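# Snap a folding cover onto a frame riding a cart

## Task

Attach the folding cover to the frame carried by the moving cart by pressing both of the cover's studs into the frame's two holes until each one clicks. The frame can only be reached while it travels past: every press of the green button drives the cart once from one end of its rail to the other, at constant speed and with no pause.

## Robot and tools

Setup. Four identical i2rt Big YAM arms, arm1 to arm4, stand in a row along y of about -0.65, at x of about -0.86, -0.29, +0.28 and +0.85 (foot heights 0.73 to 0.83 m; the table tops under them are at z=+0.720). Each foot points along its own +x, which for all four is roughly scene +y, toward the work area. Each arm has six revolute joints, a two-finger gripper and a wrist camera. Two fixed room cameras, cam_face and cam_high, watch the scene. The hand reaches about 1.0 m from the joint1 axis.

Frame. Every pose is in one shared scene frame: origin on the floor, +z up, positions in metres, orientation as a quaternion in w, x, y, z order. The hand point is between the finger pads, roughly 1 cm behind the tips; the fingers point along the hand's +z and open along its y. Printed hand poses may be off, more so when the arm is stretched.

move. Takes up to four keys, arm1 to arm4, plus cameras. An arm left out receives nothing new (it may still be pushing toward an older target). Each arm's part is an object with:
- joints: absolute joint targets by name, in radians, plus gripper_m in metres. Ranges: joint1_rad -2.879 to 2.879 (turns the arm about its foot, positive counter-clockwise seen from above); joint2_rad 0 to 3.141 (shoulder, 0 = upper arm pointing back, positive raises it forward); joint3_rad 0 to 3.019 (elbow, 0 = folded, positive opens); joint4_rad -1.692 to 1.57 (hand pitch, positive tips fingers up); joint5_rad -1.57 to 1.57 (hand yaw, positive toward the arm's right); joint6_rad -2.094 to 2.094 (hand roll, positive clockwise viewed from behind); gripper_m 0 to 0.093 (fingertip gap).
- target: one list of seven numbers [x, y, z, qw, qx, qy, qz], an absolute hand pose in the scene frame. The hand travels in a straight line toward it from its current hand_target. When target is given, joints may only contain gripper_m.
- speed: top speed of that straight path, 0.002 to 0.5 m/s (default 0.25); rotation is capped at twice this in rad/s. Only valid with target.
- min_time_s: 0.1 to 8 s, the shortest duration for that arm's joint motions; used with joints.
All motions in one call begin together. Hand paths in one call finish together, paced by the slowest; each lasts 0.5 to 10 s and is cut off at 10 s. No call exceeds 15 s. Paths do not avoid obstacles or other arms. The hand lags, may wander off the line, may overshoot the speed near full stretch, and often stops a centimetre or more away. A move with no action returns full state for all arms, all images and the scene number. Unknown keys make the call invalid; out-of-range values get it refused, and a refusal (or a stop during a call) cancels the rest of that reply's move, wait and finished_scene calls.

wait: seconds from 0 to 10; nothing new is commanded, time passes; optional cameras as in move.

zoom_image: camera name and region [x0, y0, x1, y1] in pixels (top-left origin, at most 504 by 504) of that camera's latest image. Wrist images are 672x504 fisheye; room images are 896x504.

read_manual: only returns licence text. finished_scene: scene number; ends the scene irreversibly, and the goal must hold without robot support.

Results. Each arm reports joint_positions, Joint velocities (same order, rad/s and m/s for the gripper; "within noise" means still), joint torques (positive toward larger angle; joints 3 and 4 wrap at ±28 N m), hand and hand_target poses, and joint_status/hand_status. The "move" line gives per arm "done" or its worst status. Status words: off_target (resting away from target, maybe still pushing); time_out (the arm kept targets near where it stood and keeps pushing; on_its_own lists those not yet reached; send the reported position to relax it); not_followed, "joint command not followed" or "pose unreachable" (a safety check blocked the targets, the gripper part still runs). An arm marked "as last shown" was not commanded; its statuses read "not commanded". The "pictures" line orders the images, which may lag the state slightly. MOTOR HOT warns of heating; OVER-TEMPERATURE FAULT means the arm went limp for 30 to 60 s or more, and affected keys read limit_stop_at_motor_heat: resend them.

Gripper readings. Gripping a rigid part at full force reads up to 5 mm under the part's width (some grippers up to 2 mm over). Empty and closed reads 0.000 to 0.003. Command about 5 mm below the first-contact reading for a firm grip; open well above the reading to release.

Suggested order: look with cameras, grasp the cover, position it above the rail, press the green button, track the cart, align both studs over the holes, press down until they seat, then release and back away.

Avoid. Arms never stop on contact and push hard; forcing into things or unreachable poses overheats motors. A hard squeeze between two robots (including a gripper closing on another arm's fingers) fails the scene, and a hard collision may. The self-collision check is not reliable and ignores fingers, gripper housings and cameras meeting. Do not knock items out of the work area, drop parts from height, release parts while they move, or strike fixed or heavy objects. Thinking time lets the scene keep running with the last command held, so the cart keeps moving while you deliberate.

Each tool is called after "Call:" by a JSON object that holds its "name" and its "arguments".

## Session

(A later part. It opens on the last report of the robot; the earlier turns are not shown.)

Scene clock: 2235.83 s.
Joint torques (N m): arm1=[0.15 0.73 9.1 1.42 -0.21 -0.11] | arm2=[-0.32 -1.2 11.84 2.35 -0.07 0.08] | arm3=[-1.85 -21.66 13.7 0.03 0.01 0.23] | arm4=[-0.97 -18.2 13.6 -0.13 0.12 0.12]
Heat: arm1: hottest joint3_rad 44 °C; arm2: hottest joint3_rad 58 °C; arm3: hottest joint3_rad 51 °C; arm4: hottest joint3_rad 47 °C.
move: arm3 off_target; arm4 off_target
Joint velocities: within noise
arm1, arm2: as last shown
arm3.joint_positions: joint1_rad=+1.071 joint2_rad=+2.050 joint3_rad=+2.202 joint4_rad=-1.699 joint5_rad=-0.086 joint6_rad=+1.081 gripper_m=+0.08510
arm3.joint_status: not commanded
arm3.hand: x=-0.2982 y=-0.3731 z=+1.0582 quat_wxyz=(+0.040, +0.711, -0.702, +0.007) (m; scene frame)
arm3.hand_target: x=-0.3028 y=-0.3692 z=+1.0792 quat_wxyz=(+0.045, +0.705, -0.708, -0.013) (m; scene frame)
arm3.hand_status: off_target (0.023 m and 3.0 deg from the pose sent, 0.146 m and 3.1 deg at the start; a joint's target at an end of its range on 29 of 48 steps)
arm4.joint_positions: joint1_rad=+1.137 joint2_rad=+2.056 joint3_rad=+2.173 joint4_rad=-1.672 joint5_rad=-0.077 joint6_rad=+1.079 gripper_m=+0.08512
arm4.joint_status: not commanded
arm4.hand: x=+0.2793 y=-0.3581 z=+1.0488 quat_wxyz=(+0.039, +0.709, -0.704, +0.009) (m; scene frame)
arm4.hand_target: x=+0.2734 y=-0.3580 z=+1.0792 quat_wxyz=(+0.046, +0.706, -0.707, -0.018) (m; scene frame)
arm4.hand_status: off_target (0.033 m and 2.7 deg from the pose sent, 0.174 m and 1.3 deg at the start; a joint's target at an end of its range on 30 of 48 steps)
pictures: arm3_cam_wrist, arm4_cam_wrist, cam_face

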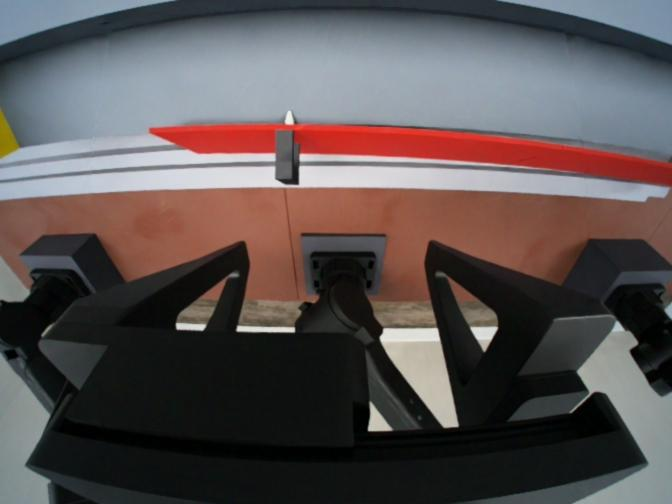

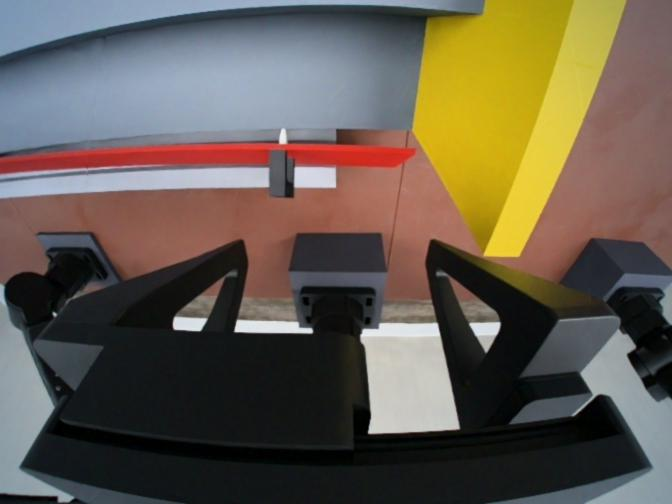

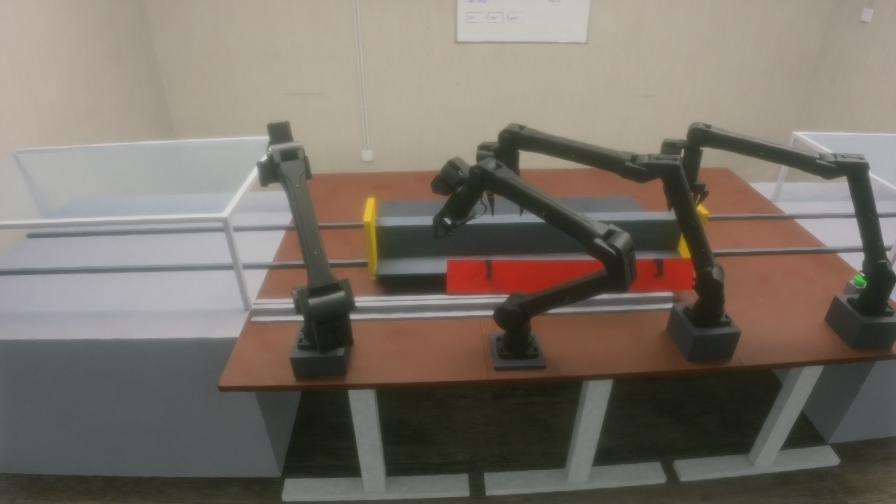

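Call:
{"name": "move", "arguments": {"cameras": ["cam_face","cam_high","arm3_cam_wrist","arm4_cam_wrist"]}}

Call:
{"name": "zoom_image", "arguments": {"camera": "cam_face", "region": [340, 180, 740, 320]}}

Scene clock: 2240.07 s.
Joint torques (N m): arm1=[-0.32 0.32 9.28 1.55 -0.14 -0.13] | arm2=[-0.32 -1.2 11.84 2.35 -0.06 0.08] | arm3=[-1.9 -21.54 13.72 0.01 0 0.25] | arm4=[-0.91 -18.37 13.59 -0.2 0.11 0.17]
Heat: arm1: hottest joint3_rad 44 °C; arm2: hottest joint3_rad 59 °C; arm3: hottest joint3_rad 52 °C; arm4: hottest joint3_rad 47 °C.
Joint velocities: within noise
arm1.joint_positions: joint1_rad=+0.334 joint2_rad=+0.358 joint3_rad=+1.012 joint4_rad=-1.190 joint5_rad=+0.003 joint6_rad=+0.011 gripper_m=+0.09010
arm1.joint_status: not commanded
arm1.hand: x=-0.9367 y=-0.4599 z=+1.2235 quat_wxyz=(-0.281, +0.714, -0.501, -0.401) (m; scene frame)
arm1.hand_target: x=-0.9378 y=-0.4629 z=+1.2172 quat_wxyz=(-0.278, +0.722, -0.495, -0.396) (m; scene frame)
arm1.hand_status: not commanded
arm2.joint_positions: joint1_rad=+0.894 joint2_rad=+0.699 joint3_rad=+0.947 joint4_rad=-1.321 joint5_rad=-0.001 joint6_rad=-0.015 gripper_m=+0.08492
arm2.joint_status: not commanded
arm2.hand: x=-0.4905 y=-0.4788 z=+1.0358 quat_wxyz=(-0.076, +0.915, -0.318, -0.236) (m; scene frame)
arm2.hand_target: x=-0.5005 y=-0.4724 z=+1.0623 quat_wxyz=(-0.086, +0.906, -0.317, -0.266) (m; scene frame)
arm2.hand_status: not commanded
arm3.joint_positions: joint1_rad=+1.071 joint2_rad=+2.050 joint3_rad=+2.202 joint4_rad=-1.699 joint5_rad=-0.086 joint6_rad=+1.081 gripper_m=+0.08510
arm3.joint_status: not commanded
arm3.hand: x=-0.2982 y=-0.3731 z=+1.0582 quat_wxyz=(+0.040, +0.711, -0.702, +0.007) (m; scene frame)
arm3.hand_target: x=-0.3028 y=-0.3692 z=+1.0792 quat_wxyz=(+0.045, +0.705, -0.708, -0.013) (m; scene frame)
arm3.hand_status: off_target (0.023 m and 3.0 deg from the pose sent, 0.146 m and 3.1 deg at the start; a joint's target at an end of its range on 29 of 48 steps)
arm4.joint_positions: joint1_rad=+1.137 joint2_rad=+2.056 joint3_rad=+2.173 joint4_rad=-1.672 joint5_rad=-0.077 joint6_rad=+1.079 gripper_m=+0.08512
arm4.joint_status: not commanded
arm4.hand: x=+0.2793 y=-0.3581 z=+1.0488 quat_wxyz=(+0.039, +0.709, -0.704, +0.009) (m; scene frame)
arm4.hand_target: x=+0.2734 y=-0.3580 z=+1.0792 quat_wxyz=(+0.046, +0.706, -0.707, -0.018) (m; scene frame)
arm4.hand_status: off_target (0.033 m and 2.7 deg from the pose sent, 0.174 m and 1.3 deg at the start; a joint's target at an end of its range on 30 of 48 steps)
pictures: arm3_cam_wrist, arm4_cam_wrist, cam_face, cam_high

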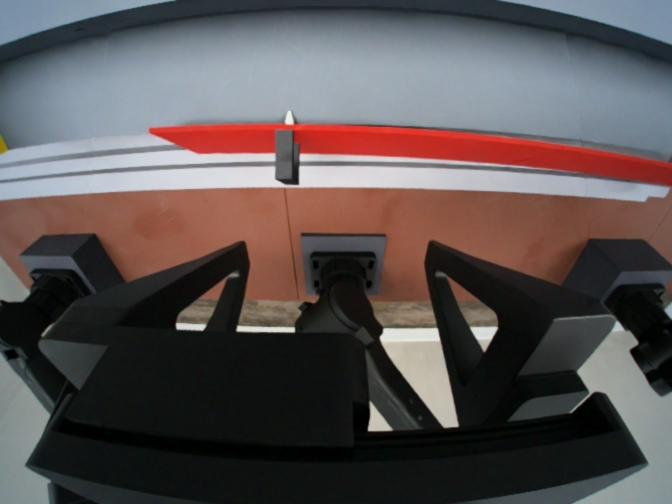

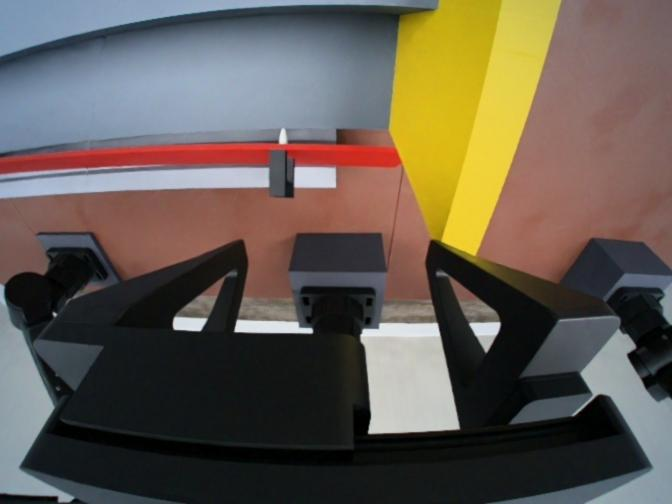

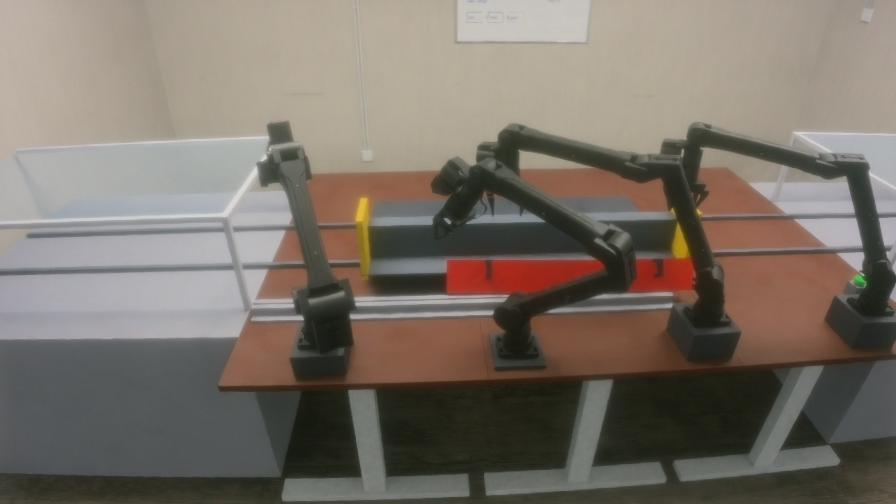

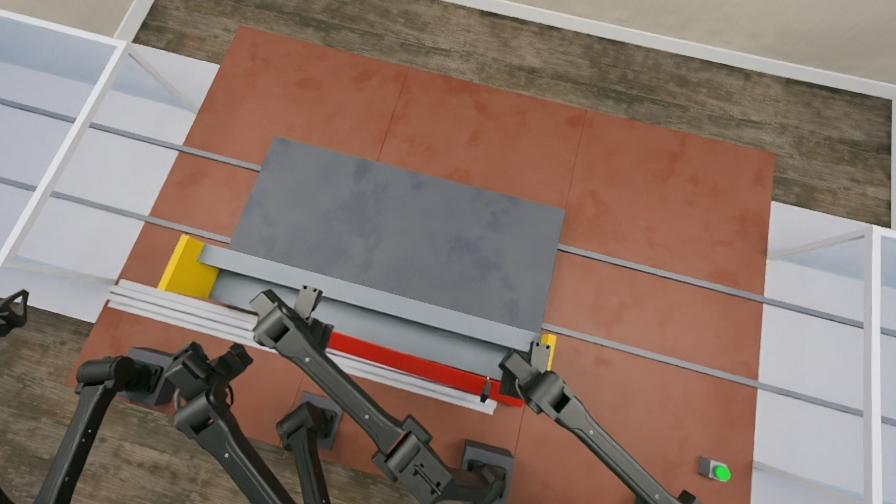

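Scaled by 1.260.

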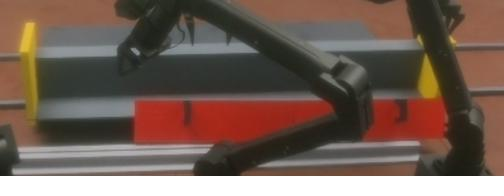

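Call:
{"name": "move", "arguments": {"arm4": {"target":[0.78,-0.45,1.1,-0.183,0.683,-0.683,-0.183]}, "arm2": {"target":[-0.36,-0.46,1.0,-0.183,0.683,-0.683,-0.183]}, "arm3": {"target":[0.1,-0.46,1.08,-0.183,0.683,-0.683,-0.183]}, "cameras": []}}

Call:
{"name": "move", "arguments": {"arm3": {"target":[0.22,-0.46,1.0,-0.183,0.683,-0.683,-0.183]}, "arm2": {"target":[-0.36,-0.46,1.0,-0.183,0.683,-0.683,-0.183]}, "cameras": ["arm2_cam_wrist","arm3_cam_wrist","cam_face"]}}

Scene clock: 2260.40 s.
Joint torques (N m): arm1=[-0.26 0.26 9.1 1.54 -0.18 -0.15] | arm2=[-1.61 -0.56 8.01 0.81 0.22 0.08] | arm3=[-2.26 -2.84 10.15 0.58 0.36 -0.16] | arm4=[-2.26 0.5 9.26 0.94 0.07 -0.02]
Heat: arm1: hottest joint3_rad 44 °C; arm2: hottest joint3_rad 59 °C; arm3: hottest joint3_rad 54 °C; arm4: hottest joint3_rad 49 °C.
move: arm2 done; arm3 done; arm4 done
Joint velocities: within noise
arm1: as last shown
arm2.joint_positions: joint1_rad=+0.689 joint2_rad=+0.519 joint3_rad=+0.801 joint4_rad=-1.423 joint5_rad=+0.318 joint6_rad=+0.583 gripper_m=+0.08492
arm2.joint_status: not commanded
arm2.hand: x=-0.3654 y=-0.4614 z=+0.9980 quat_wxyz=(-0.176, +0.693, -0.674, -0.185) (m; scene frame)
arm2.hand_target: x=-0.3613 y=-0.4625 z=+1.0016 quat_wxyz=(-0.178, +0.685, -0.681, -0.187) (m; scene frame)
arm2.hand_status: done (0.006 m and 1.7 deg from the pose sent, 0.137 m and 51.8 deg at the start)
arm3.joint_positions: joint1_rad=+1.009 joint2_rad=+0.789 joint3_rad=+0.889 joint4_rad=-1.357 joint5_rad=+0.431 joint6_rad=+0.983 gripper_m=+0.08510
arm3.joint_status: not commanded
arm3.hand: x=+0.0955 y=-0.4605 z=+1.0824 quat_wxyz=(-0.177, +0.677, -0.688, -0.190) (m; scene frame)
arm3.hand_target: x=+0.0996 y=-0.4600 z=+1.0821 quat_wxyz=(-0.182, +0.682, -0.684, -0.184) (m; scene frame)
arm3.hand_status: done (0.005 m and 1.4 deg from the pose sent, 0.408 m and 33.9 deg at the start)
arm4.joint_positions: joint1_rad=+0.655 joint2_rad=+0.536 joint3_rad=+0.838 joint4_rad=-1.413 joint5_rad=+0.279 joint6_rad=+0.550 gripper_m=+0.08512
arm4.joint_status: not commanded
arm4.hand: x=+0.7773 y=-0.4516 z=+1.1024 quat_wxyz=(-0.179, +0.679, -0.686, -0.188) (m; scene frame)
arm4.hand_target: x=+0.7787 y=-0.4518 z=+1.1027 quat_wxyz=(-0.180, +0.682, -0.684, -0.187) (m; scene frame)
arm4.hand_status: done (0.004 m and 0.9 deg from the pose sent, 0.512 m and 34.0 deg at the start)
pictures: none
No camera images: "cameras" was empty.

Scene clock: 2262.33 s.
Joint torques (N m): arm1=[-0.38 0.21 9.31 1.55 -0.16 -0.12] | arm2=[-1.61 -0.03 7.79 1.01 0.23 0.08] | arm3=[-2.08 0.5 10.52 1.77 -0.1 -0.19] | arm4=[-2.14 0.62 9.28 0.98 0.05 -0.12]
Heat: arm1: hottest joint3_rad 44 °C; arm2: hottest joint3_rad 59 °C; arm3: hottest joint3_rad 54 °C; arm4: hottest joint3_rad 49 °C.
move: arm2 done; arm3 done
Joint velocities: within noise
arm1, arm4: as last shown
arm2.joint_positions: joint1_rad=+0.683 joint2_rad=+0.519 joint3_rad=+0.801 joint4_rad=-1.423 joint5_rad=+0.327 joint6_rad=+0.585 gripper_m=+0.08492
arm2.joint_status: not commanded
arm2.hand: x=-0.3629 y=-0.4601 z=+0.9984 quat_wxyz=(-0.181, +0.689, -0.677, -0.184) (m; scene frame)
arm2.hand_target: x=-0.3599 y=-0.4600 z=+1.0000 quat_wxyz=(-0.183, +0.682, -0.684, -0.183) (m; scene frame)
arm2.hand_status: done (0.003 m and 1.0 deg from the pose sent, 0.006 m and 1.7 deg at the start)
arm3.joint_positions: joint1_rad=+0.466 joint2_rad=+0.439 joint3_rad=+0.554 joint4_rad=-1.225 joint5_rad=+0.223 joint6_rad=+0.452 gripper_m=+0.08510
arm3.joint_status: not commanded
arm3.hand: x=+0.2202 y=-0.4631 z=+0.9983 quat_wxyz=(-0.177, +0.681, -0.688, -0.177) (m; scene frame)
arm3.hand_target: x=+0.2197 y=-0.4604 z=+1.0016 quat_wxyz=(-0.181, +0.682, -0.684, -0.187) (m; scene frame)
arm3.hand_status: done (0.004 m and 1.2 deg from the pose sent, 0.149 m and 1.4 deg at the start)
arm4.hand_target: x=+0.7787 y=-0.4518 z=+1.1027 quat_wxyz=(-0.180, +0.681, -0.684, -0.188) (m; scene frame)
pictures: arm2_cam_wrist, arm3_cam_wrist, cam_face

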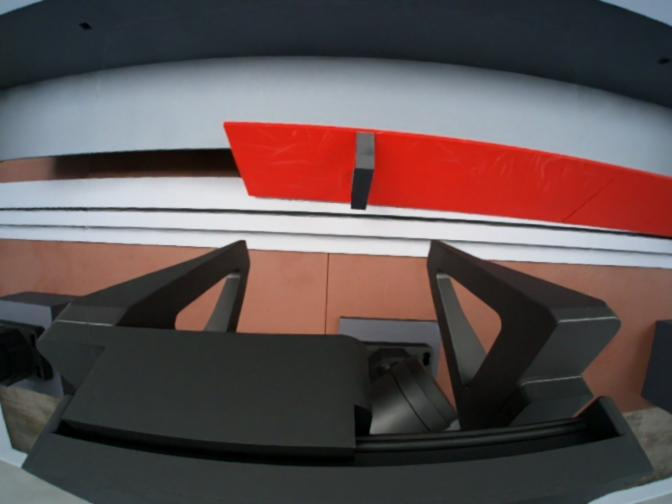

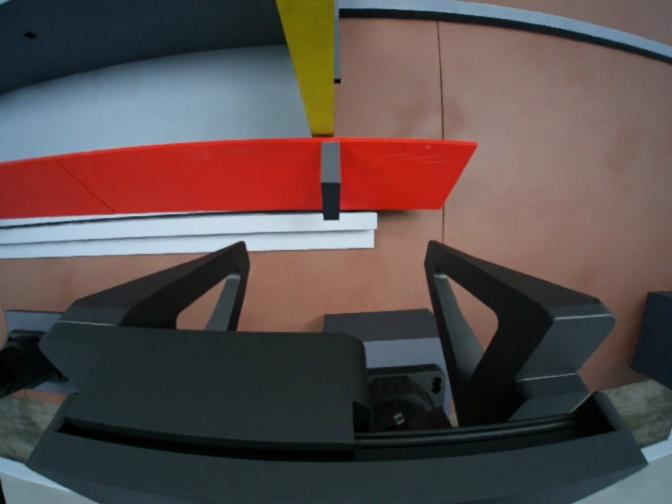

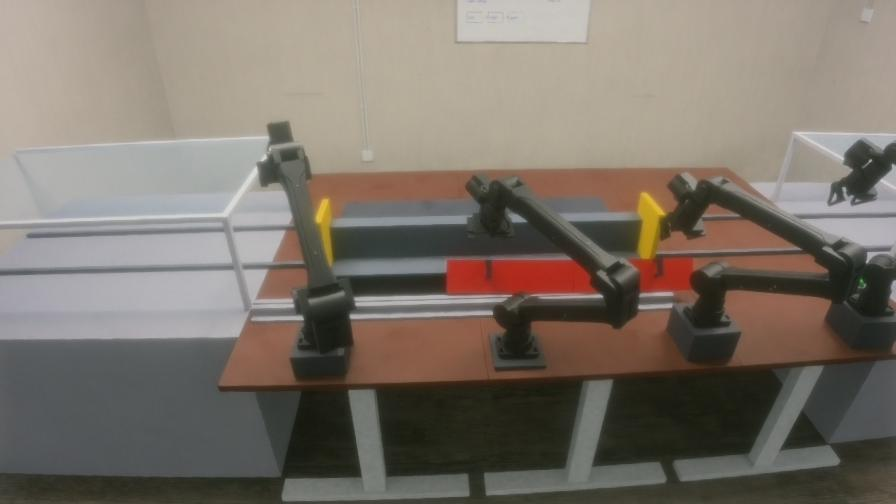

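Call:
{"name": "move", "arguments": {"arm2": {"target":[-0.345,-0.42,0.93,0.0,0.7071,-0.7071,0.0]}, "arm3": {"target":[0.222,-0.42,0.93,0.0,0.7071,-0.7071,0.0]}, "cameras": ["arm2_cam_wrist","arm3_cam_wrist","cam_face"]}}

Call:
{"name": "zoom_image", "arguments": {"camera": "cam_face", "region": [300, 180, 740, 320]}}

Scene clock: 2281.77 s.
Joint torques (N m): arm1=[0.09 0.5 9.25 1.65 -0.2 -0.16] | arm2=[-1.55 -3.9 11.07 -0.01 -0.16 -0.1] | arm3=[-2.37 -3.55 12.79 -0.02 -0.26 -0.16] | arm4=[-2.14 0.32 9.25 1.02 0.05 -0.13]
Heat: arm1: hottest joint3_rad 44 °C; arm2: hottest joint3_rad 56 °C; arm3: hottest joint3_rad 51 °C; arm4: hottest joint3_rad 47 °C.
move: arm2 off_target; arm3 off_target
Joint velocities: within noise
arm1, arm4: as last shown
arm2.joint_positions: joint1_rad=+0.282 joint2_rad=+0.935 joint3_rad=+0.809 joint4_rad=-1.480 joint5_rad=+0.014 joint6_rad=+0.284 gripper_m=+0.08492
arm2.joint_status: not commanded
arm2.hand: x=-0.3449 y=-0.4328 z=+0.9110 quat_wxyz=(+0.011, +0.705, -0.709, +0.018) (m; scene frame)
arm2.hand_target: x=-0.3461 y=-0.4208 z=+0.9294 quat_wxyz=(+0.003, +0.705, -0.709, +0.002) (m; scene frame)
arm2.hand_status: off_target (0.023 m and 2.5 deg from the pose sent, 0.081 m and 30.0 deg at the start)
arm3.joint_positions: joint1_rad=+0.219 joint2_rad=+1.012 joint3_rad=+0.622 joint4_rad=-1.213 joint5_rad=-0.010 joint6_rad=+0.254 gripper_m=+0.08510
arm3.joint_status: not commanded
arm3.hand: x=+0.2239 y=-0.4372 z=+0.9143 quat_wxyz=(+0.008, +0.703, -0.711, +0.016) (m; scene frame)
arm3.hand_target: x=+0.2213 y=-0.4219 z=+0.9291 quat_wxyz=(+0.002, +0.707, -0.708, +0.003) (m; scene frame)
arm3.hand_status: off_target (0.023 m and 2.2 deg from the pose sent, 0.081 m and 29.0 deg at the start)
pictures: arm2_cam_wrist, arm3_cam_wrist, cam_face

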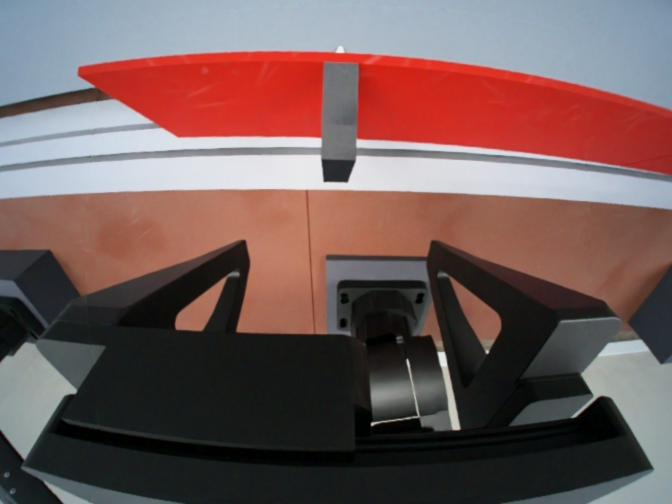

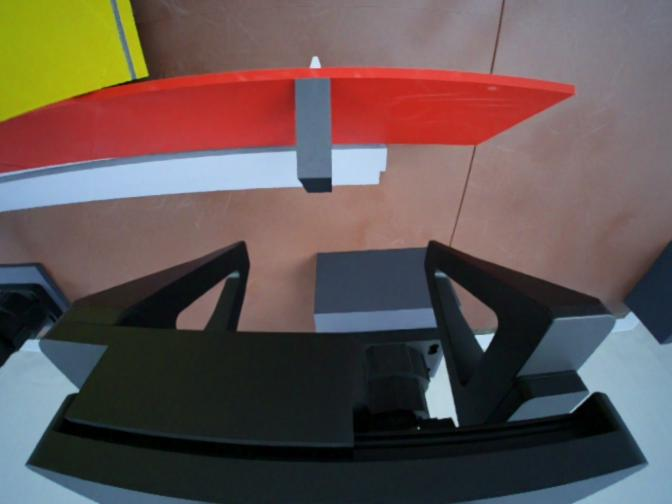

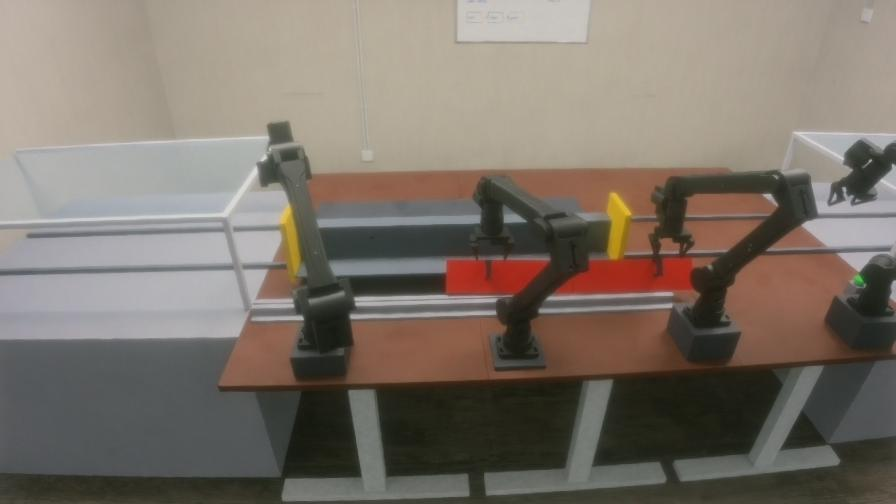

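Scaled by 1.145.

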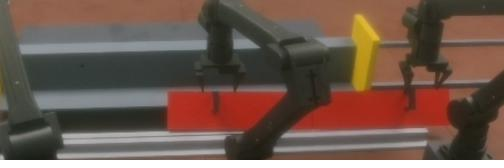

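Call:
{"name": "move", "arguments": {"arm2": {"target":[-0.345,-0.38,0.93,0.0,0.7071,-0.7071,0.0]}, "arm3": {"target":[0.21,-0.38,0.93,0.0,0.7071,-0.7071,0.0]}, "cameras": ["arm2_cam_wrist","arm3_cam_wrist","cam_high"]}}

Call:
{"name": "zoom_image", "arguments": {"camera": "cam_high", "region": [250, 240, 560, 420]}}

Scene clock: 2307.50 s.
Joint torques (N m): arm1=[-0.03 0.09 9.01 1.63 -0.17 -0.18] | arm2=[-1.38 -4.84 11.03 1.06 -0.06 -0.17] | arm3=[-1.96 -4.89 12.57 0.79 -0.2 -0.1] | arm4=[-2.26 0.5 9.26 0.94 0.06 -0.13]
Heat: arm1: hottest joint3_rad 44 °C; arm2: hottest joint3_rad 55 °C; arm3: hottest joint3_rad 52 °C; arm4: hottest joint3_rad 45 °C.
move: arm2 off_target; arm3 off_target
Joint velocities: within noise
arm1, arm4: as last shown
arm2.joint_positions: joint1_rad=+0.243 joint2_rad=+1.039 joint3_rad=+0.876 joint4_rad=-1.457 joint5_rad=+0.014 joint6_rad=+0.240 gripper_m=+0.08492
arm2.joint_status: not commanded
arm2.hand: x=-0.3437 y=-0.4001 z=+0.9127 quat_wxyz=(+0.015, +0.707, -0.707, +0.024) (m; scene frame)
arm2.hand_target: x=-0.3452 y=-0.3809 z=+0.9298 quat_wxyz=(+0.000, +0.707, -0.707, +0.000) (m; scene frame)
arm2.hand_status: off_target (0.027 m and 3.3 deg from the pose sent, 0.056 m and 2.5 deg at the start)
arm3.joint_positions: joint1_rad=+0.218 joint2_rad=+1.133 joint3_rad=+0.711 joint4_rad=-1.187 joint5_rad=-0.010 joint6_rad=+0.254 gripper_m=+0.08510
arm3.joint_status: not commanded
arm3.hand: x=+0.2152 y=-0.4004 z=+0.9176 quat_wxyz=(+0.010, +0.702, -0.712, +0.019) (m; scene frame)
arm3.hand_target: x=+0.2103 y=-0.3803 z=+0.9300 quat_wxyz=(+0.000, +0.706, -0.708, +0.000) (m; scene frame)
arm3.hand_status: off_target (0.024 m and 2.6 deg from the pose sent, 0.061 m and 2.2 deg at the start)
pictures: arm2_cam_wrist, arm3_cam_wrist, cam_high

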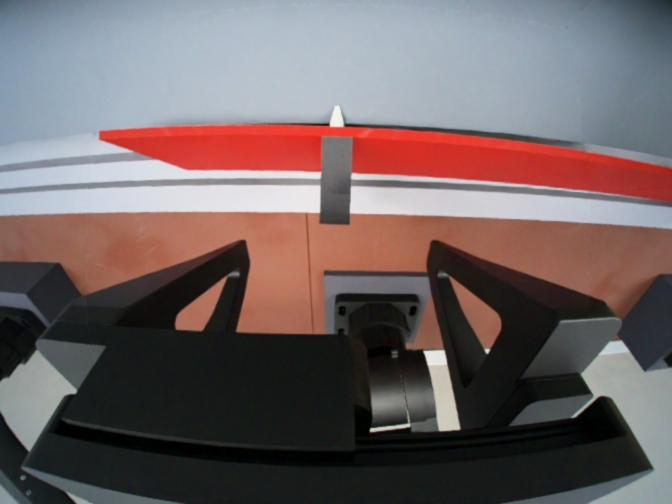

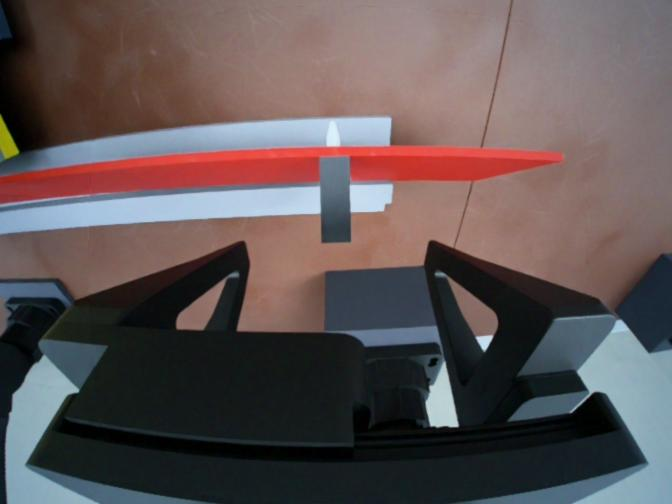

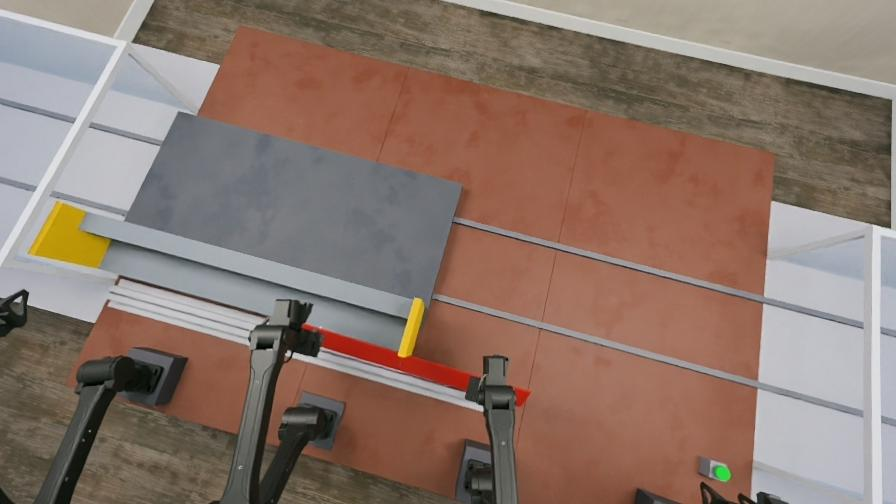

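Scaled by 1.626.

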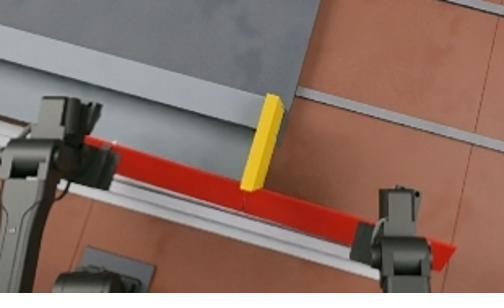

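Call:
{"name": "move", "arguments": {"arm2": {"target":[-0.345,-0.45,0.90,-0.183,0.683,-0.683,-0.183]}, "arm3": {"target":[0.21,-0.45,0.90,-0.183,0.683,-0.683,-0.183]}, "cameras": ["arm2_cam_wrist","arm3_cam_wrist"]}}

Scene clock: 2317.57 s.
Joint torques (N m): arm1=[-0.32 0.56 9.16 1.59 -0.18 -0.22] | arm2=[-0.32 -0.03 8.36 2.22 0.18 0.11] | arm3=[-1.08 0.21 10.1 1.78 0.23 0.28] | arm4=[-2.02 0.38 9.28 0.98 0.06 -0.12]
Heat: arm1: hottest joint3_rad 44 °C; arm2: hottest joint3_rad 54 °C; arm3: hottest joint3_rad 51 °C; arm4: hottest joint3_rad 45 °C.
move: arm2 done; arm3 done
Joint velocities: within noise
arm1, arm4: as last shown
arm2.joint_positions: joint1_rad=+0.491 joint2_rad=+0.441 joint3_rad=+0.513 joint4_rad=-1.192 joint5_rad=+0.255 joint6_rad=+0.418 gripper_m=+0.08492
arm2.joint_status: not commanded
arm2.hand: x=-0.3390 y=-0.4539 z=+0.8942 quat_wxyz=(-0.181, +0.687, -0.682, -0.170) (m; scene frame)
arm2.hand_target: x=-0.3429 y=-0.4494 z=+0.9007 quat_wxyz=(-0.185, +0.683, -0.682, -0.185) (m; scene frame)
arm2.hand_status: done (0.009 m and 1.6 deg from the pose sent, 0.052 m and 33.2 deg at the start)
arm3.joint_positions: joint1_rad=+0.480 joint2_rad=+0.525 joint3_rad=+0.307 joint4_rad=-0.894 joint5_rad=+0.237 joint6_rad=+0.435 gripper_m=+0.08510
arm3.joint_status: not commanded
arm3.hand: x=+0.2146 y=-0.4514 z=+0.8982 quat_wxyz=(-0.184, +0.690, -0.679, -0.174) (m; scene frame)
arm3.hand_target: x=+0.2120 y=-0.4489 z=+0.9005 quat_wxyz=(-0.186, +0.683, -0.682, -0.185) (m; scene frame)
arm3.hand_status: done (0.005 m and 1.4 deg from the pose sent, 0.053 m and 32.4 deg at the start)
pictures: arm2_cam_wrist, arm3_cam_wrist

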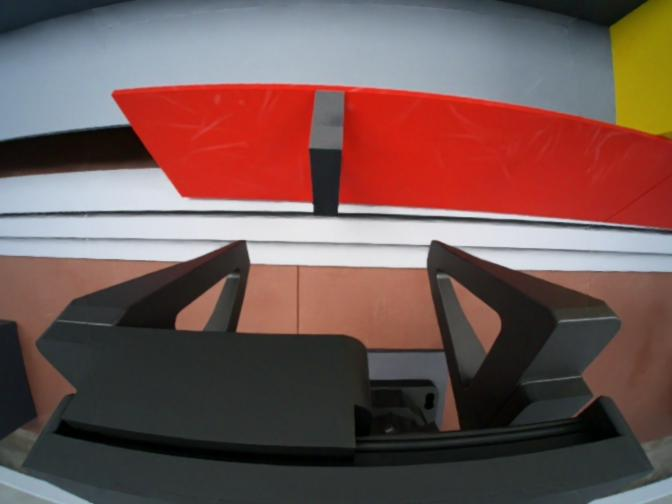

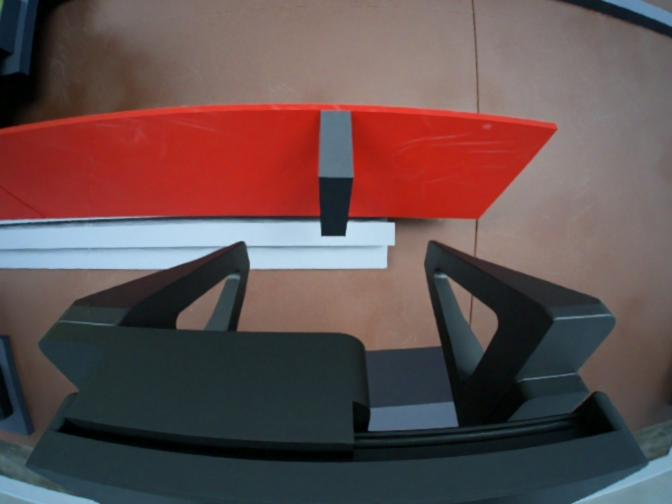

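Call:
{"name": "move", "arguments": {"arm2": {"target":[-0.351,-0.415,0.857,-0.183,0.683,-0.683,-0.183],"speed":0.1}, "arm3": {"target":[0.208,-0.415,0.857,-0.183,0.683,-0.683,-0.183],"speed":0.1}, "cameras": ["arm2_cam_wrist","arm3_cam_wrist"]}}

Scene clock: 2328.73 s.
Joint torques (N m): arm1=[0.5 0.15 9.17 1.62 -0.2 -0.19] | arm2=[-1.61 -0.26 8.4 2.28 -0.05 -0.12] | arm3=[-2.49 -0.62 9.03 1.8 -0.12 -0.17] | arm4=[-2.02 0.56 9.28 0.95 0.06 -0.12]
Heat: arm1: hottest joint3_rad 44 °C; arm2: hottest joint3_rad 54 °C; arm3: hottest joint3_rad 51 °C; arm4: hottest joint3_rad 44 °C.
move: arm2 done; arm3 done
Joint velocities: within noise
arm1, arm4: as last shown
arm2.joint_positions: joint1_rad=+0.451 joint2_rad=+0.581 joint3_rad=+0.433 joint4_rad=-0.952 joint5_rad=+0.227 joint6_rad=+0.388 gripper_m=+0.08492
arm2.joint_status: not commanded
arm2.hand: x=-0.3515 y=-0.4222 z=+0.8531 quat_wxyz=(-0.178, +0.685, -0.684, -0.177) (m; scene frame)
arm2.hand_target: x=-0.3523 y=-0.4159 z=+0.8570 quat_wxyz=(-0.182, +0.683, -0.683, -0.184) (m; scene frame)
arm2.hand_status: done (0.008 m and 0.9 deg from the pose sent, 0.055 m and 1.6 deg at the start)
arm3.joint_positions: joint1_rad=+0.425 joint2_rad=+0.784 joint3_rad=+0.258 joint4_rad=-0.569 joint5_rad=+0.206 joint6_rad=+0.411 gripper_m=+0.08510
arm3.joint_status: not commanded
arm3.hand: x=+0.2065 y=-0.4188 z=+0.8565 quat_wxyz=(-0.179, +0.681, -0.687, -0.180) (m; scene frame)
arm3.hand_target: x=+0.2069 y=-0.4164 z=+0.8557 quat_wxyz=(-0.181, +0.684, -0.683, -0.180) (m; scene frame)
arm3.hand_status: done (0.004 m and 0.8 deg from the pose sent, 0.055 m and 1.4 deg at the start)
pictures: arm2_cam_wrist, arm3_cam_wrist

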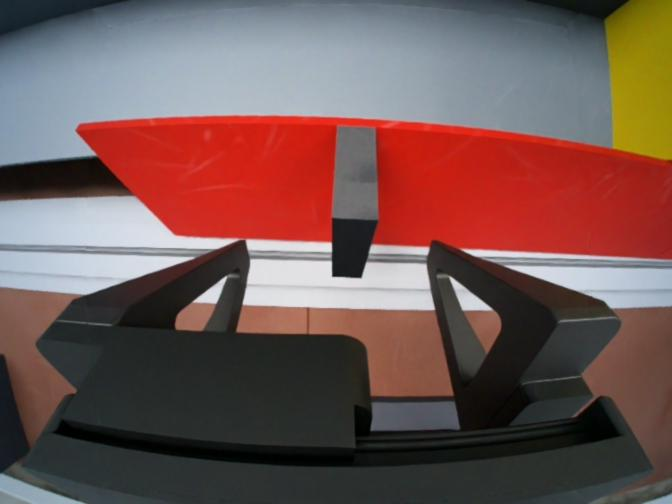

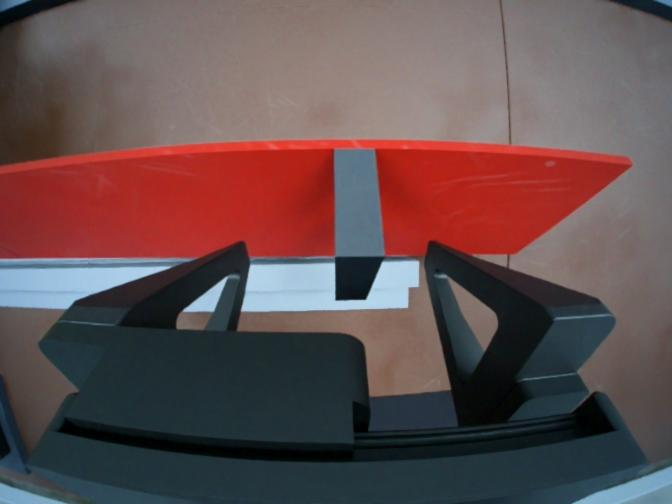

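Call:
{"name": "move", "arguments": {"arm2": {"target":[-0.346,-0.384,0.832,-0.183,0.683,-0.683,-0.183],"speed":0.1}, "arm3": {"target":[0.213,-0.398,0.837,-0.183,0.683,-0.683,-0.183],"speed":0.1}, "cameras": ["arm2_cam_wrist","arm3_cam_wrist"]}}

Scene clock: 2334.50 s.
Joint torques (N m): arm1=[-1.03 0.62 9.14 1.46 -0.14 -0.15] | arm2=[-1.73 -0.91 8.13 2.86 0.03 -0.17] | arm3=[-2.32 -1.32 8.13 1.99 -0.07 -0.14] | arm4=[-2.14 0.44 9.29 0.99 0.06 -0.13]
Heat: arm1: hottest joint3_rad 44 °C; arm2: hottest joint3_rad 54 °C; arm3: hottest joint3_rad 50 °C; arm4: hottest joint3_rad 44 °C.
move: arm2 off_target; arm3 done
Joint velocities: arm1=[within noise] | arm2=[within noise] | arm3=[within noise] | arm4=[0.005 0.005 -0.017 -0.022 -0.051 -0.168 -0.001]
arm1, arm4: as last shown
arm2.joint_positions: joint1_rad=+0.351 joint2_rad=+0.725 joint3_rad=+0.410 joint4_rad=-0.782 joint5_rad=+0.178 joint6_rad=+0.306 gripper_m=+0.08492
arm2.joint_status: not commanded
arm2.hand: x=-0.3464 y=-0.3940 z=+0.8268 quat_wxyz=(-0.173, +0.684, -0.687, -0.172) (m; scene frame)
arm2.hand_target: x=-0.3463 y=-0.3848 z=+0.8311 quat_wxyz=(-0.181, +0.684, -0.683, -0.180) (m; scene frame)
arm2.hand_status: off_target (0.011 m and 1.8 deg from the pose sent, 0.044 m and 0.9 deg at the start)
arm3.joint_positions: joint1_rad=+0.356 joint2_rad=+0.916 joint3_rad=+0.246 joint4_rad=-0.408 joint5_rad=+0.172 joint6_rad=+0.343 gripper_m=+0.08510
arm3.joint_status: not commanded
arm3.hand: x=+0.2117 y=-0.4011 z=+0.8382 quat_wxyz=(-0.180, +0.682, -0.685, -0.182) (m; scene frame)
arm3.hand_target: x=+0.2130 y=-0.3988 z=+0.8369 quat_wxyz=(-0.183, +0.685, -0.682, -0.182) (m; scene frame)
arm3.hand_status: done (0.004 m and 0.4 deg from the pose sent, 0.029 m and 0.8 deg at the start)
pictures: arm2_cam_wrist, arm3_cam_wrist

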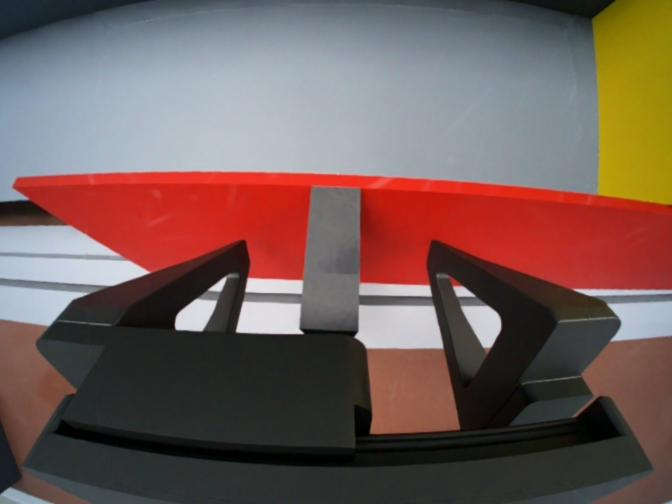

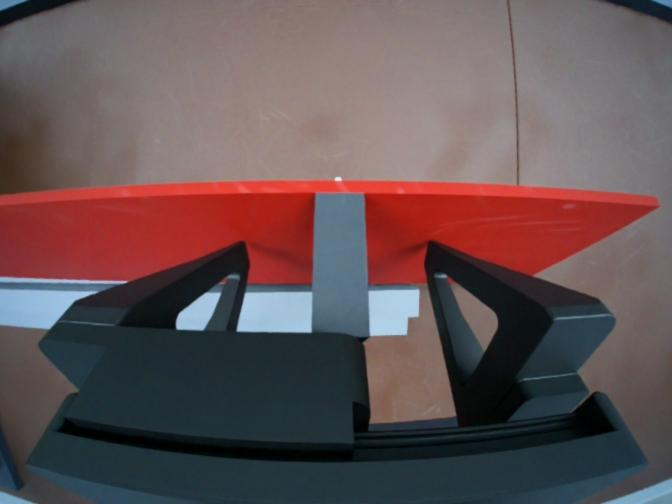

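Call:
{"name": "move", "arguments": {"arm2": {"target":[-0.346,-0.43,0.88,-0.183,0.683,-0.683,-0.183],"speed":0.15}, "cameras": []}}

Call:
{"name": "move", "arguments": {"arm2": {"target":[-0.346,-0.47,0.94,-0.183,0.683,-0.683,-0.183],"speed":0.15}, "arm3": {"target":[0.21,-0.45,0.90,-0.183,0.683,-0.683,-0.183],"speed":0.15}, "cameras": ["arm2_cam_wrist","arm3_cam_wrist","cam_high"]}}

Scene clock: 2344.17 s.
Joint torques (N m): arm1=[-0.73 0.91 9.05 1.68 -0.16 -0.12] | arm2=[-0.09 -1.03 12.18 0.83 0.16 0.08] | arm3=[-2.49 -1.49 8.13 1.87 -0.07 -0.14] | arm4=[-2.2 0.56 9.31 0.96 0.06 -0.14]
Heat: arm1: hottest joint3_rad 44 °C; arm2: hottest joint3_rad 54 °C; arm3: hottest joint3_rad 49 °C; arm4: hottest joint3_rad 44 °C.
move: arm2 off_target
Joint velocities: within noise
arm1.joint_positions: joint1_rad=+0.334 joint2_rad=+0.358 joint3_rad=+1.012 joint4_rad=-1.190 joint5_rad=+0.003 joint6_rad=+0.011 gripper_m=+0.09010
arm1.joint_status: not commanded
arm1.hand: x=-0.9367 y=-0.4599 z=+1.2235 quat_wxyz=(-0.281, +0.714, -0.501, -0.401) (m; scene frame)
arm1.hand_target: x=-0.9378 y=-0.4629 z=+1.2172 quat_wxyz=(-0.278, +0.722, -0.495, -0.396) (m; scene frame)
arm1.hand_status: not commanded
arm2.joint_positions: joint1_rad=+0.428 joint2_rad=+0.518 joint3_rad=+0.425 joint4_rad=-1.038 joint5_rad=+0.227 joint6_rad=+0.362 gripper_m=+0.08492
arm2.joint_status: not commanded
arm2.hand: x=-0.3379 y=-0.4392 z=+0.8526 quat_wxyz=(-0.177, +0.689, -0.684, -0.159) (m; scene frame)
arm2.hand_target: x=-0.3437 y=-0.4295 z=+0.8803 quat_wxyz=(-0.186, +0.682, -0.683, -0.184) (m; scene frame)
arm2.hand_status: off_target (0.030 m and 3.0 deg from the pose sent, 0.064 m and 1.8 deg at the start)
arm3.joint_positions: joint1_rad=+0.356 joint2_rad=+0.916 joint3_rad=+0.246 joint4_rad=-0.406 joint5_rad=+0.172 joint6_rad=+0.343 gripper_m=+0.08510
arm3.joint_status: not commanded
arm3.hand: x=+0.2116 y=-0.4007 z=+0.8384 quat_wxyz=(-0.180, +0.682, -0.685, -0.183) (m; scene frame)
arm3.hand_target: x=+0.2128 y=-0.3988 z=+0.8370 quat_wxyz=(-0.183, +0.685, -0.682, -0.182) (m; scene frame)
arm3.hand_status: not commanded
arm4: as last shown
pictures: none
No camera images: "cameras" was empty.

Scene clock: 2345.87 s.
Joint torques (N m): arm1=[0.09 0.56 9.29 1.62 -0.21 -0.16] | arm2=[-0.5 0.21 11.93 0.79 0.17 0.07] | arm3=[-0.85 0.09 14.6 0.8 0.21 0.29] | arm4=[-2.14 0.44 9.26 0.98 0.05 -0.12]
Heat: arm1: hottest joint3_rad 44 °C; arm2: hottest joint3_rad 54 °C; arm3: hottest joint3_rad 50 °C; arm4: hottest joint3_rad 44 °C.
move: arm2 off_target; arm3 off_target
Joint velocities: within noise
arm1: as last shown
arm2.joint_positions: joint1_rad=+0.603 joint2_rad=+0.416 joint3_rad=+0.568 joint4_rad=-1.324 joint5_rad=+0.303 joint6_rad=+0.525 gripper_m=+0.08492
arm2.joint_status: not commanded
arm2.hand: x=-0.3415 y=-0.4737 z=+0.9139 quat_wxyz=(-0.179, +0.690, -0.683, -0.159) (m; scene frame)
arm2.hand_target: x=-0.3454 y=-0.4693 z=+0.9397 quat_wxyz=(-0.184, +0.683, -0.683, -0.184) (m; scene frame)
arm2.hand_status: off_target (0.027 m and 2.9 deg from the pose sent, 0.093 m and 3.0 deg at the start)
arm3.joint_positions: joint1_rad=+0.479 joint2_rad=+0.534 joint3_rad=+0.254 joint4_rad=-0.863 joint5_rad=+0.237 joint6_rad=+0.443 gripper_m=+0.08510
arm3.joint_status: not commanded
arm3.hand: x=+0.2204 y=-0.4607 z=+0.8744 quat_wxyz=(-0.179, +0.690, -0.683, -0.159) (m; scene frame)
arm3.hand_target: x=+0.2118 y=-0.4478 z=+0.9004 quat_wxyz=(-0.185, +0.680, -0.685, -0.186) (m; scene frame)
arm3.hand_status: off_target (0.030 m and 2.9 deg from the pose sent, 0.079 m and 0.4 deg at the start)
arm4.joint_positions: joint1_rad=+0.655 joint2_rad=+0.536 joint3_rad=+0.838 joint4_rad=-1.413 joint5_rad=+0.279 joint6_rad=+0.550 gripper_m=+0.08512
arm4.joint_status: not commanded
arm4.hand: x=+0.7773 y=-0.4516 z=+1.1024 quat_wxyz=(-0.179, +0.679, -0.686, -0.188) (m; scene frame)
arm4.hand_target: x=+0.7787 y=-0.4518 z=+1.1027 quat_wxyz=(-0.180, +0.681, -0.684, -0.188) (m; scene frame)
arm4.hand_status: not commanded
pictures: arm2_cam_wrist, arm3_cam_wrist, cam_high

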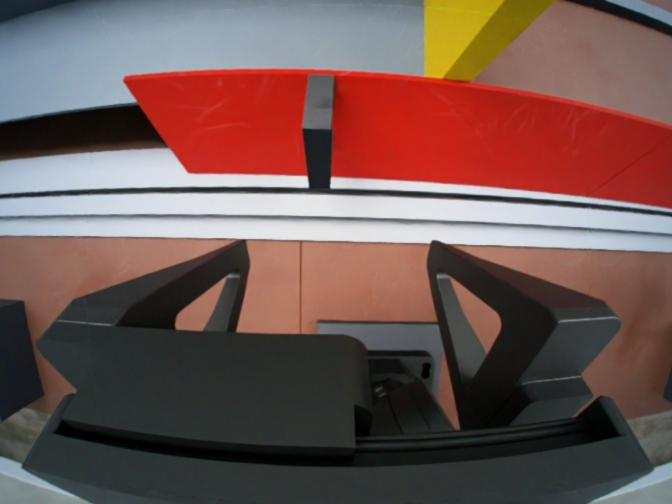

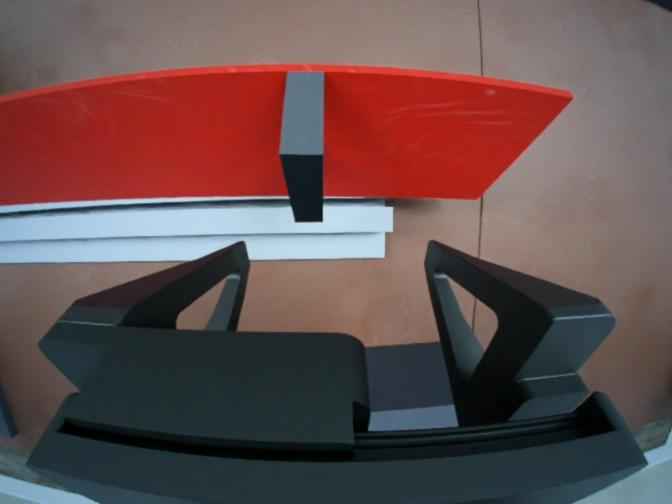

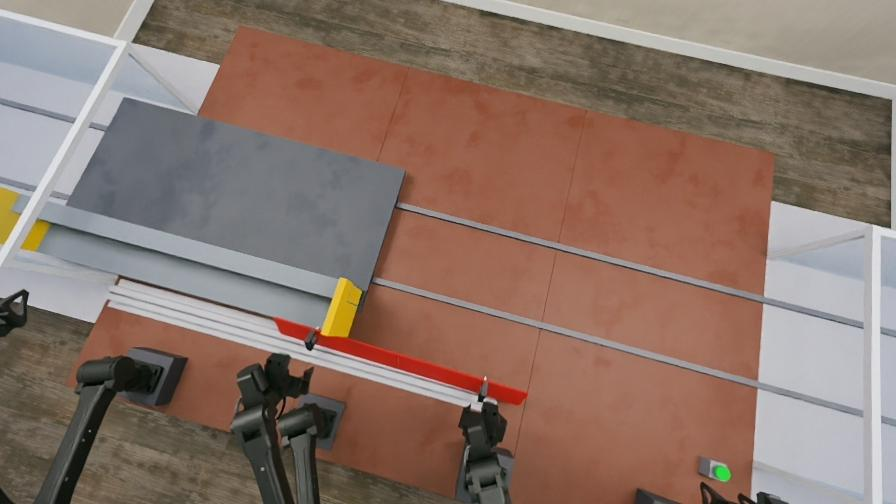

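Call:
{"name": "wait", "arguments": {"seconds": 10, "cameras": []}}

Call:
{"name": "wait", "arguments": {"seconds": 10, "cameras": ["cam_high"]}}

Scene clock: 2361.93 s.
Joint torques (N m): arm1=[0.03 0.21 9.14 1.46 -0.15 -0.17] | arm2=[-0.15 0.15 11.95 0.76 0.21 0.09] | arm3=[-0.85 -0.15 14.57 0.81 0.23 0.25] | arm4=[-2.2 0.56 9.28 0.95 0.05 -0.12]
Heat: arm1: hottest joint3_rad 44 °C; arm2: hottest joint3_rad 54 °C; arm3: hottest joint3_rad 55 °C; arm4: hottest joint3_rad 43 °C.
Joint velocities: within noise
arm1.joint_positions: joint1_rad=+0.334 joint2_rad=+0.358 joint3_rad=+1.012 joint4_rad=-1.190 joint5_rad=+0.003 joint6_rad=+0.011 gripper_m=+0.09010
arm1.joint_status: not commanded
arm1.hand: x=-0.9367 y=-0.4599 z=+1.2235 quat_wxyz=(-0.281, +0.714, -0.501, -0.401) (m; scene frame)
arm1.hand_target: x=-0.9378 y=-0.4629 z=+1.2172 quat_wxyz=(-0.278, +0.722, -0.495, -0.396) (m; scene frame)
arm1.hand_status: not commanded
arm2.joint_positions: joint1_rad=+0.603 joint2_rad=+0.416 joint3_rad=+0.568 joint4_rad=-1.325 joint5_rad=+0.303 joint6_rad=+0.525 gripper_m=+0.08492
arm2.joint_status: not commanded
arm2.hand: x=-0.3413 y=-0.4740 z=+0.9138 quat_wxyz=(-0.179, +0.690, -0.683, -0.158) (m; scene frame)
arm2.hand_target: x=-0.3453 y=-0.4696 z=+0.9396 quat_wxyz=(-0.183, +0.683, -0.683, -0.183) (m; scene frame)
arm2.hand_status: off_target (0.027 m and 3.0 deg from the pose sent, 0.093 m and 3.0 deg at the start)
arm3.joint_positions: joint1_rad=+0.479 joint2_rad=+0.534 joint3_rad=+0.254 joint4_rad=-0.863 joint5_rad=+0.237 joint6_rad=+0.443 gripper_m=+0.08510
arm3.joint_status: not commanded
arm3.hand: x=+0.2204 y=-0.4607 z=+0.8744 quat_wxyz=(-0.179, +0.690, -0.683, -0.159) (m; scene frame)
arm3.hand_target: x=+0.2118 y=-0.4478 z=+0.9003 quat_wxyz=(-0.185, +0.680, -0.685, -0.186) (m; scene frame)
arm3.hand_status: off_target (0.030 m and 2.9 deg from the pose sent, 0.079 m and 0.4 deg at the start)
arm4.joint_positions: joint1_rad=+0.655 joint2_rad=+0.536 joint3_rad=+0.838 joint4_rad=-1.413 joint5_rad=+0.279 joint6_rad=+0.550 gripper_m=+0.08512
arm4.joint_status: not commanded
arm4.hand: x=+0.7773 y=-0.4516 z=+1.1024 quat_wxyz=(-0.179, +0.679, -0.686, -0.188) (m; scene frame)
arm4.hand_target: x=+0.7787 y=-0.4518 z=+1.1027 quat_wxyz=(-0.180, +0.681, -0.684, -0.188) (m; scene frame)
arm4.hand_status: not commanded
wait: 10.00 s; at rest from the start
pictures: none
No camera images: "cameras" was empty.

Scene clock: 2371.93 s.
Joint torques (N m): arm1=[-0.56 0.73 9.25 1.5 -0.14 -0.11] | arm2=[-0.15 0.21 11.95 0.77 0.21 0.09] | arm3=[-0.97 -0.03 14.56 0.79 0.23 0.26] | arm4=[-2.26 0.5 9.28 0.98 0.05 -0.12]
Heat: arm1: hottest joint3_rad 44 °C; arm2: hottest joint3_rad 55 °C; arm3: hottest joint3_rad 57 °C; arm4: hottest joint3_rad 43 °C.
Joint velocities: within noise
arm1.joint_positions: joint1_rad=+0.334 joint2_rad=+0.358 joint3_rad=+1.012 joint4_rad=-1.190 joint5_rad=+0.003 joint6_rad=+0.011 gripper_m=+0.09010
arm1.joint_status: not commanded
arm1.hand: x=-0.9367 y=-0.4599 z=+1.2235 quat_wxyz=(-0.281, +0.714, -0.501, -0.401) (m; scene frame)
arm1.hand_target: x=-0.9378 y=-0.4629 z=+1.2172 quat_wxyz=(-0.278, +0.722, -0.495, -0.396) (m; scene frame)
arm1.hand_status: not commanded
arm2.joint_positions: joint1_rad=+0.603 joint2_rad=+0.416 joint3_rad=+0.568 joint4_rad=-1.325 joint5_rad=+0.303 joint6_rad=+0.525 gripper_m=+0.08492
arm2.joint_status: not commanded
arm2.hand: x=-0.3413 y=-0.4740 z=+0.9138 quat_wxyz=(-0.179, +0.690, -0.683, -0.158) (m; scene frame)
arm2.hand_target: x=-0.3453 y=-0.4696 z=+0.9396 quat_wxyz=(-0.183, +0.683, -0.683, -0.183) (m; scene frame)
arm2.hand_status: off_target (0.027 m and 3.0 deg from the pose sent, 0.093 m and 3.0 deg at the start)
arm3.joint_positions: joint1_rad=+0.479 joint2_rad=+0.534 joint3_rad=+0.254 joint4_rad=-0.863 joint5_rad=+0.237 joint6_rad=+0.443 gripper_m=+0.08510
arm3.joint_status: not commanded
arm3.hand: x=+0.2204 y=-0.4607 z=+0.8744 quat_wxyz=(-0.179, +0.690, -0.683, -0.159) (m; scene frame)
arm3.hand_target: x=+0.2118 y=-0.4478 z=+0.9003 quat_wxyz=(-0.185, +0.680, -0.685, -0.186) (m; scene frame)
arm3.hand_status: off_target (0.030 m and 2.9 deg from the pose sent, 0.079 m and 0.4 deg at the start)
arm4.joint_positions: joint1_rad=+0.655 joint2_rad=+0.536 joint3_rad=+0.838 joint4_rad=-1.413 joint5_rad=+0.279 joint6_rad=+0.550 gripper_m=+0.08512
arm4.joint_status: not commanded
arm4.hand: x=+0.7773 y=-0.4516 z=+1.1024 quat_wxyz=(-0.179, +0.679, -0.686, -0.188) (m; scene frame)
arm4.hand_target: x=+0.7787 y=-0.4518 z=+1.1027 quat_wxyz=(-0.180, +0.681, -0.684, -0.188) (m; scene frame)
arm4.hand_status: not commanded
wait: 10.00 s; at rest by 0.27 s
pictures: cam_high

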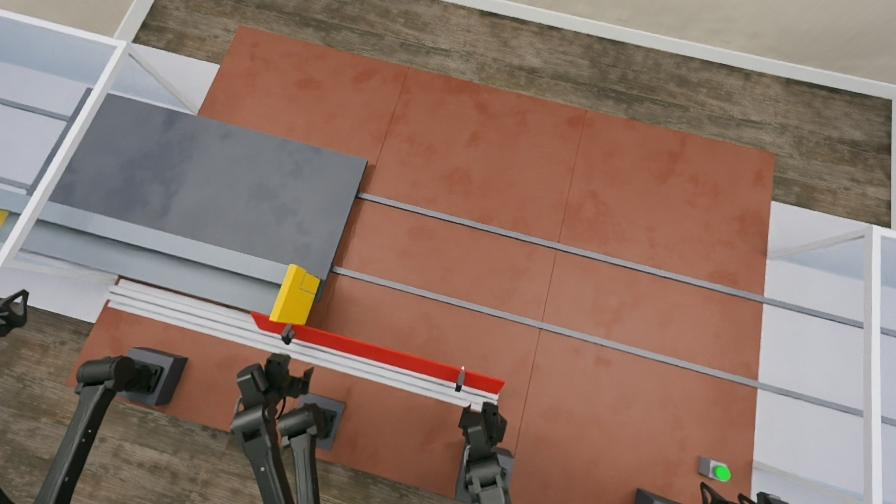

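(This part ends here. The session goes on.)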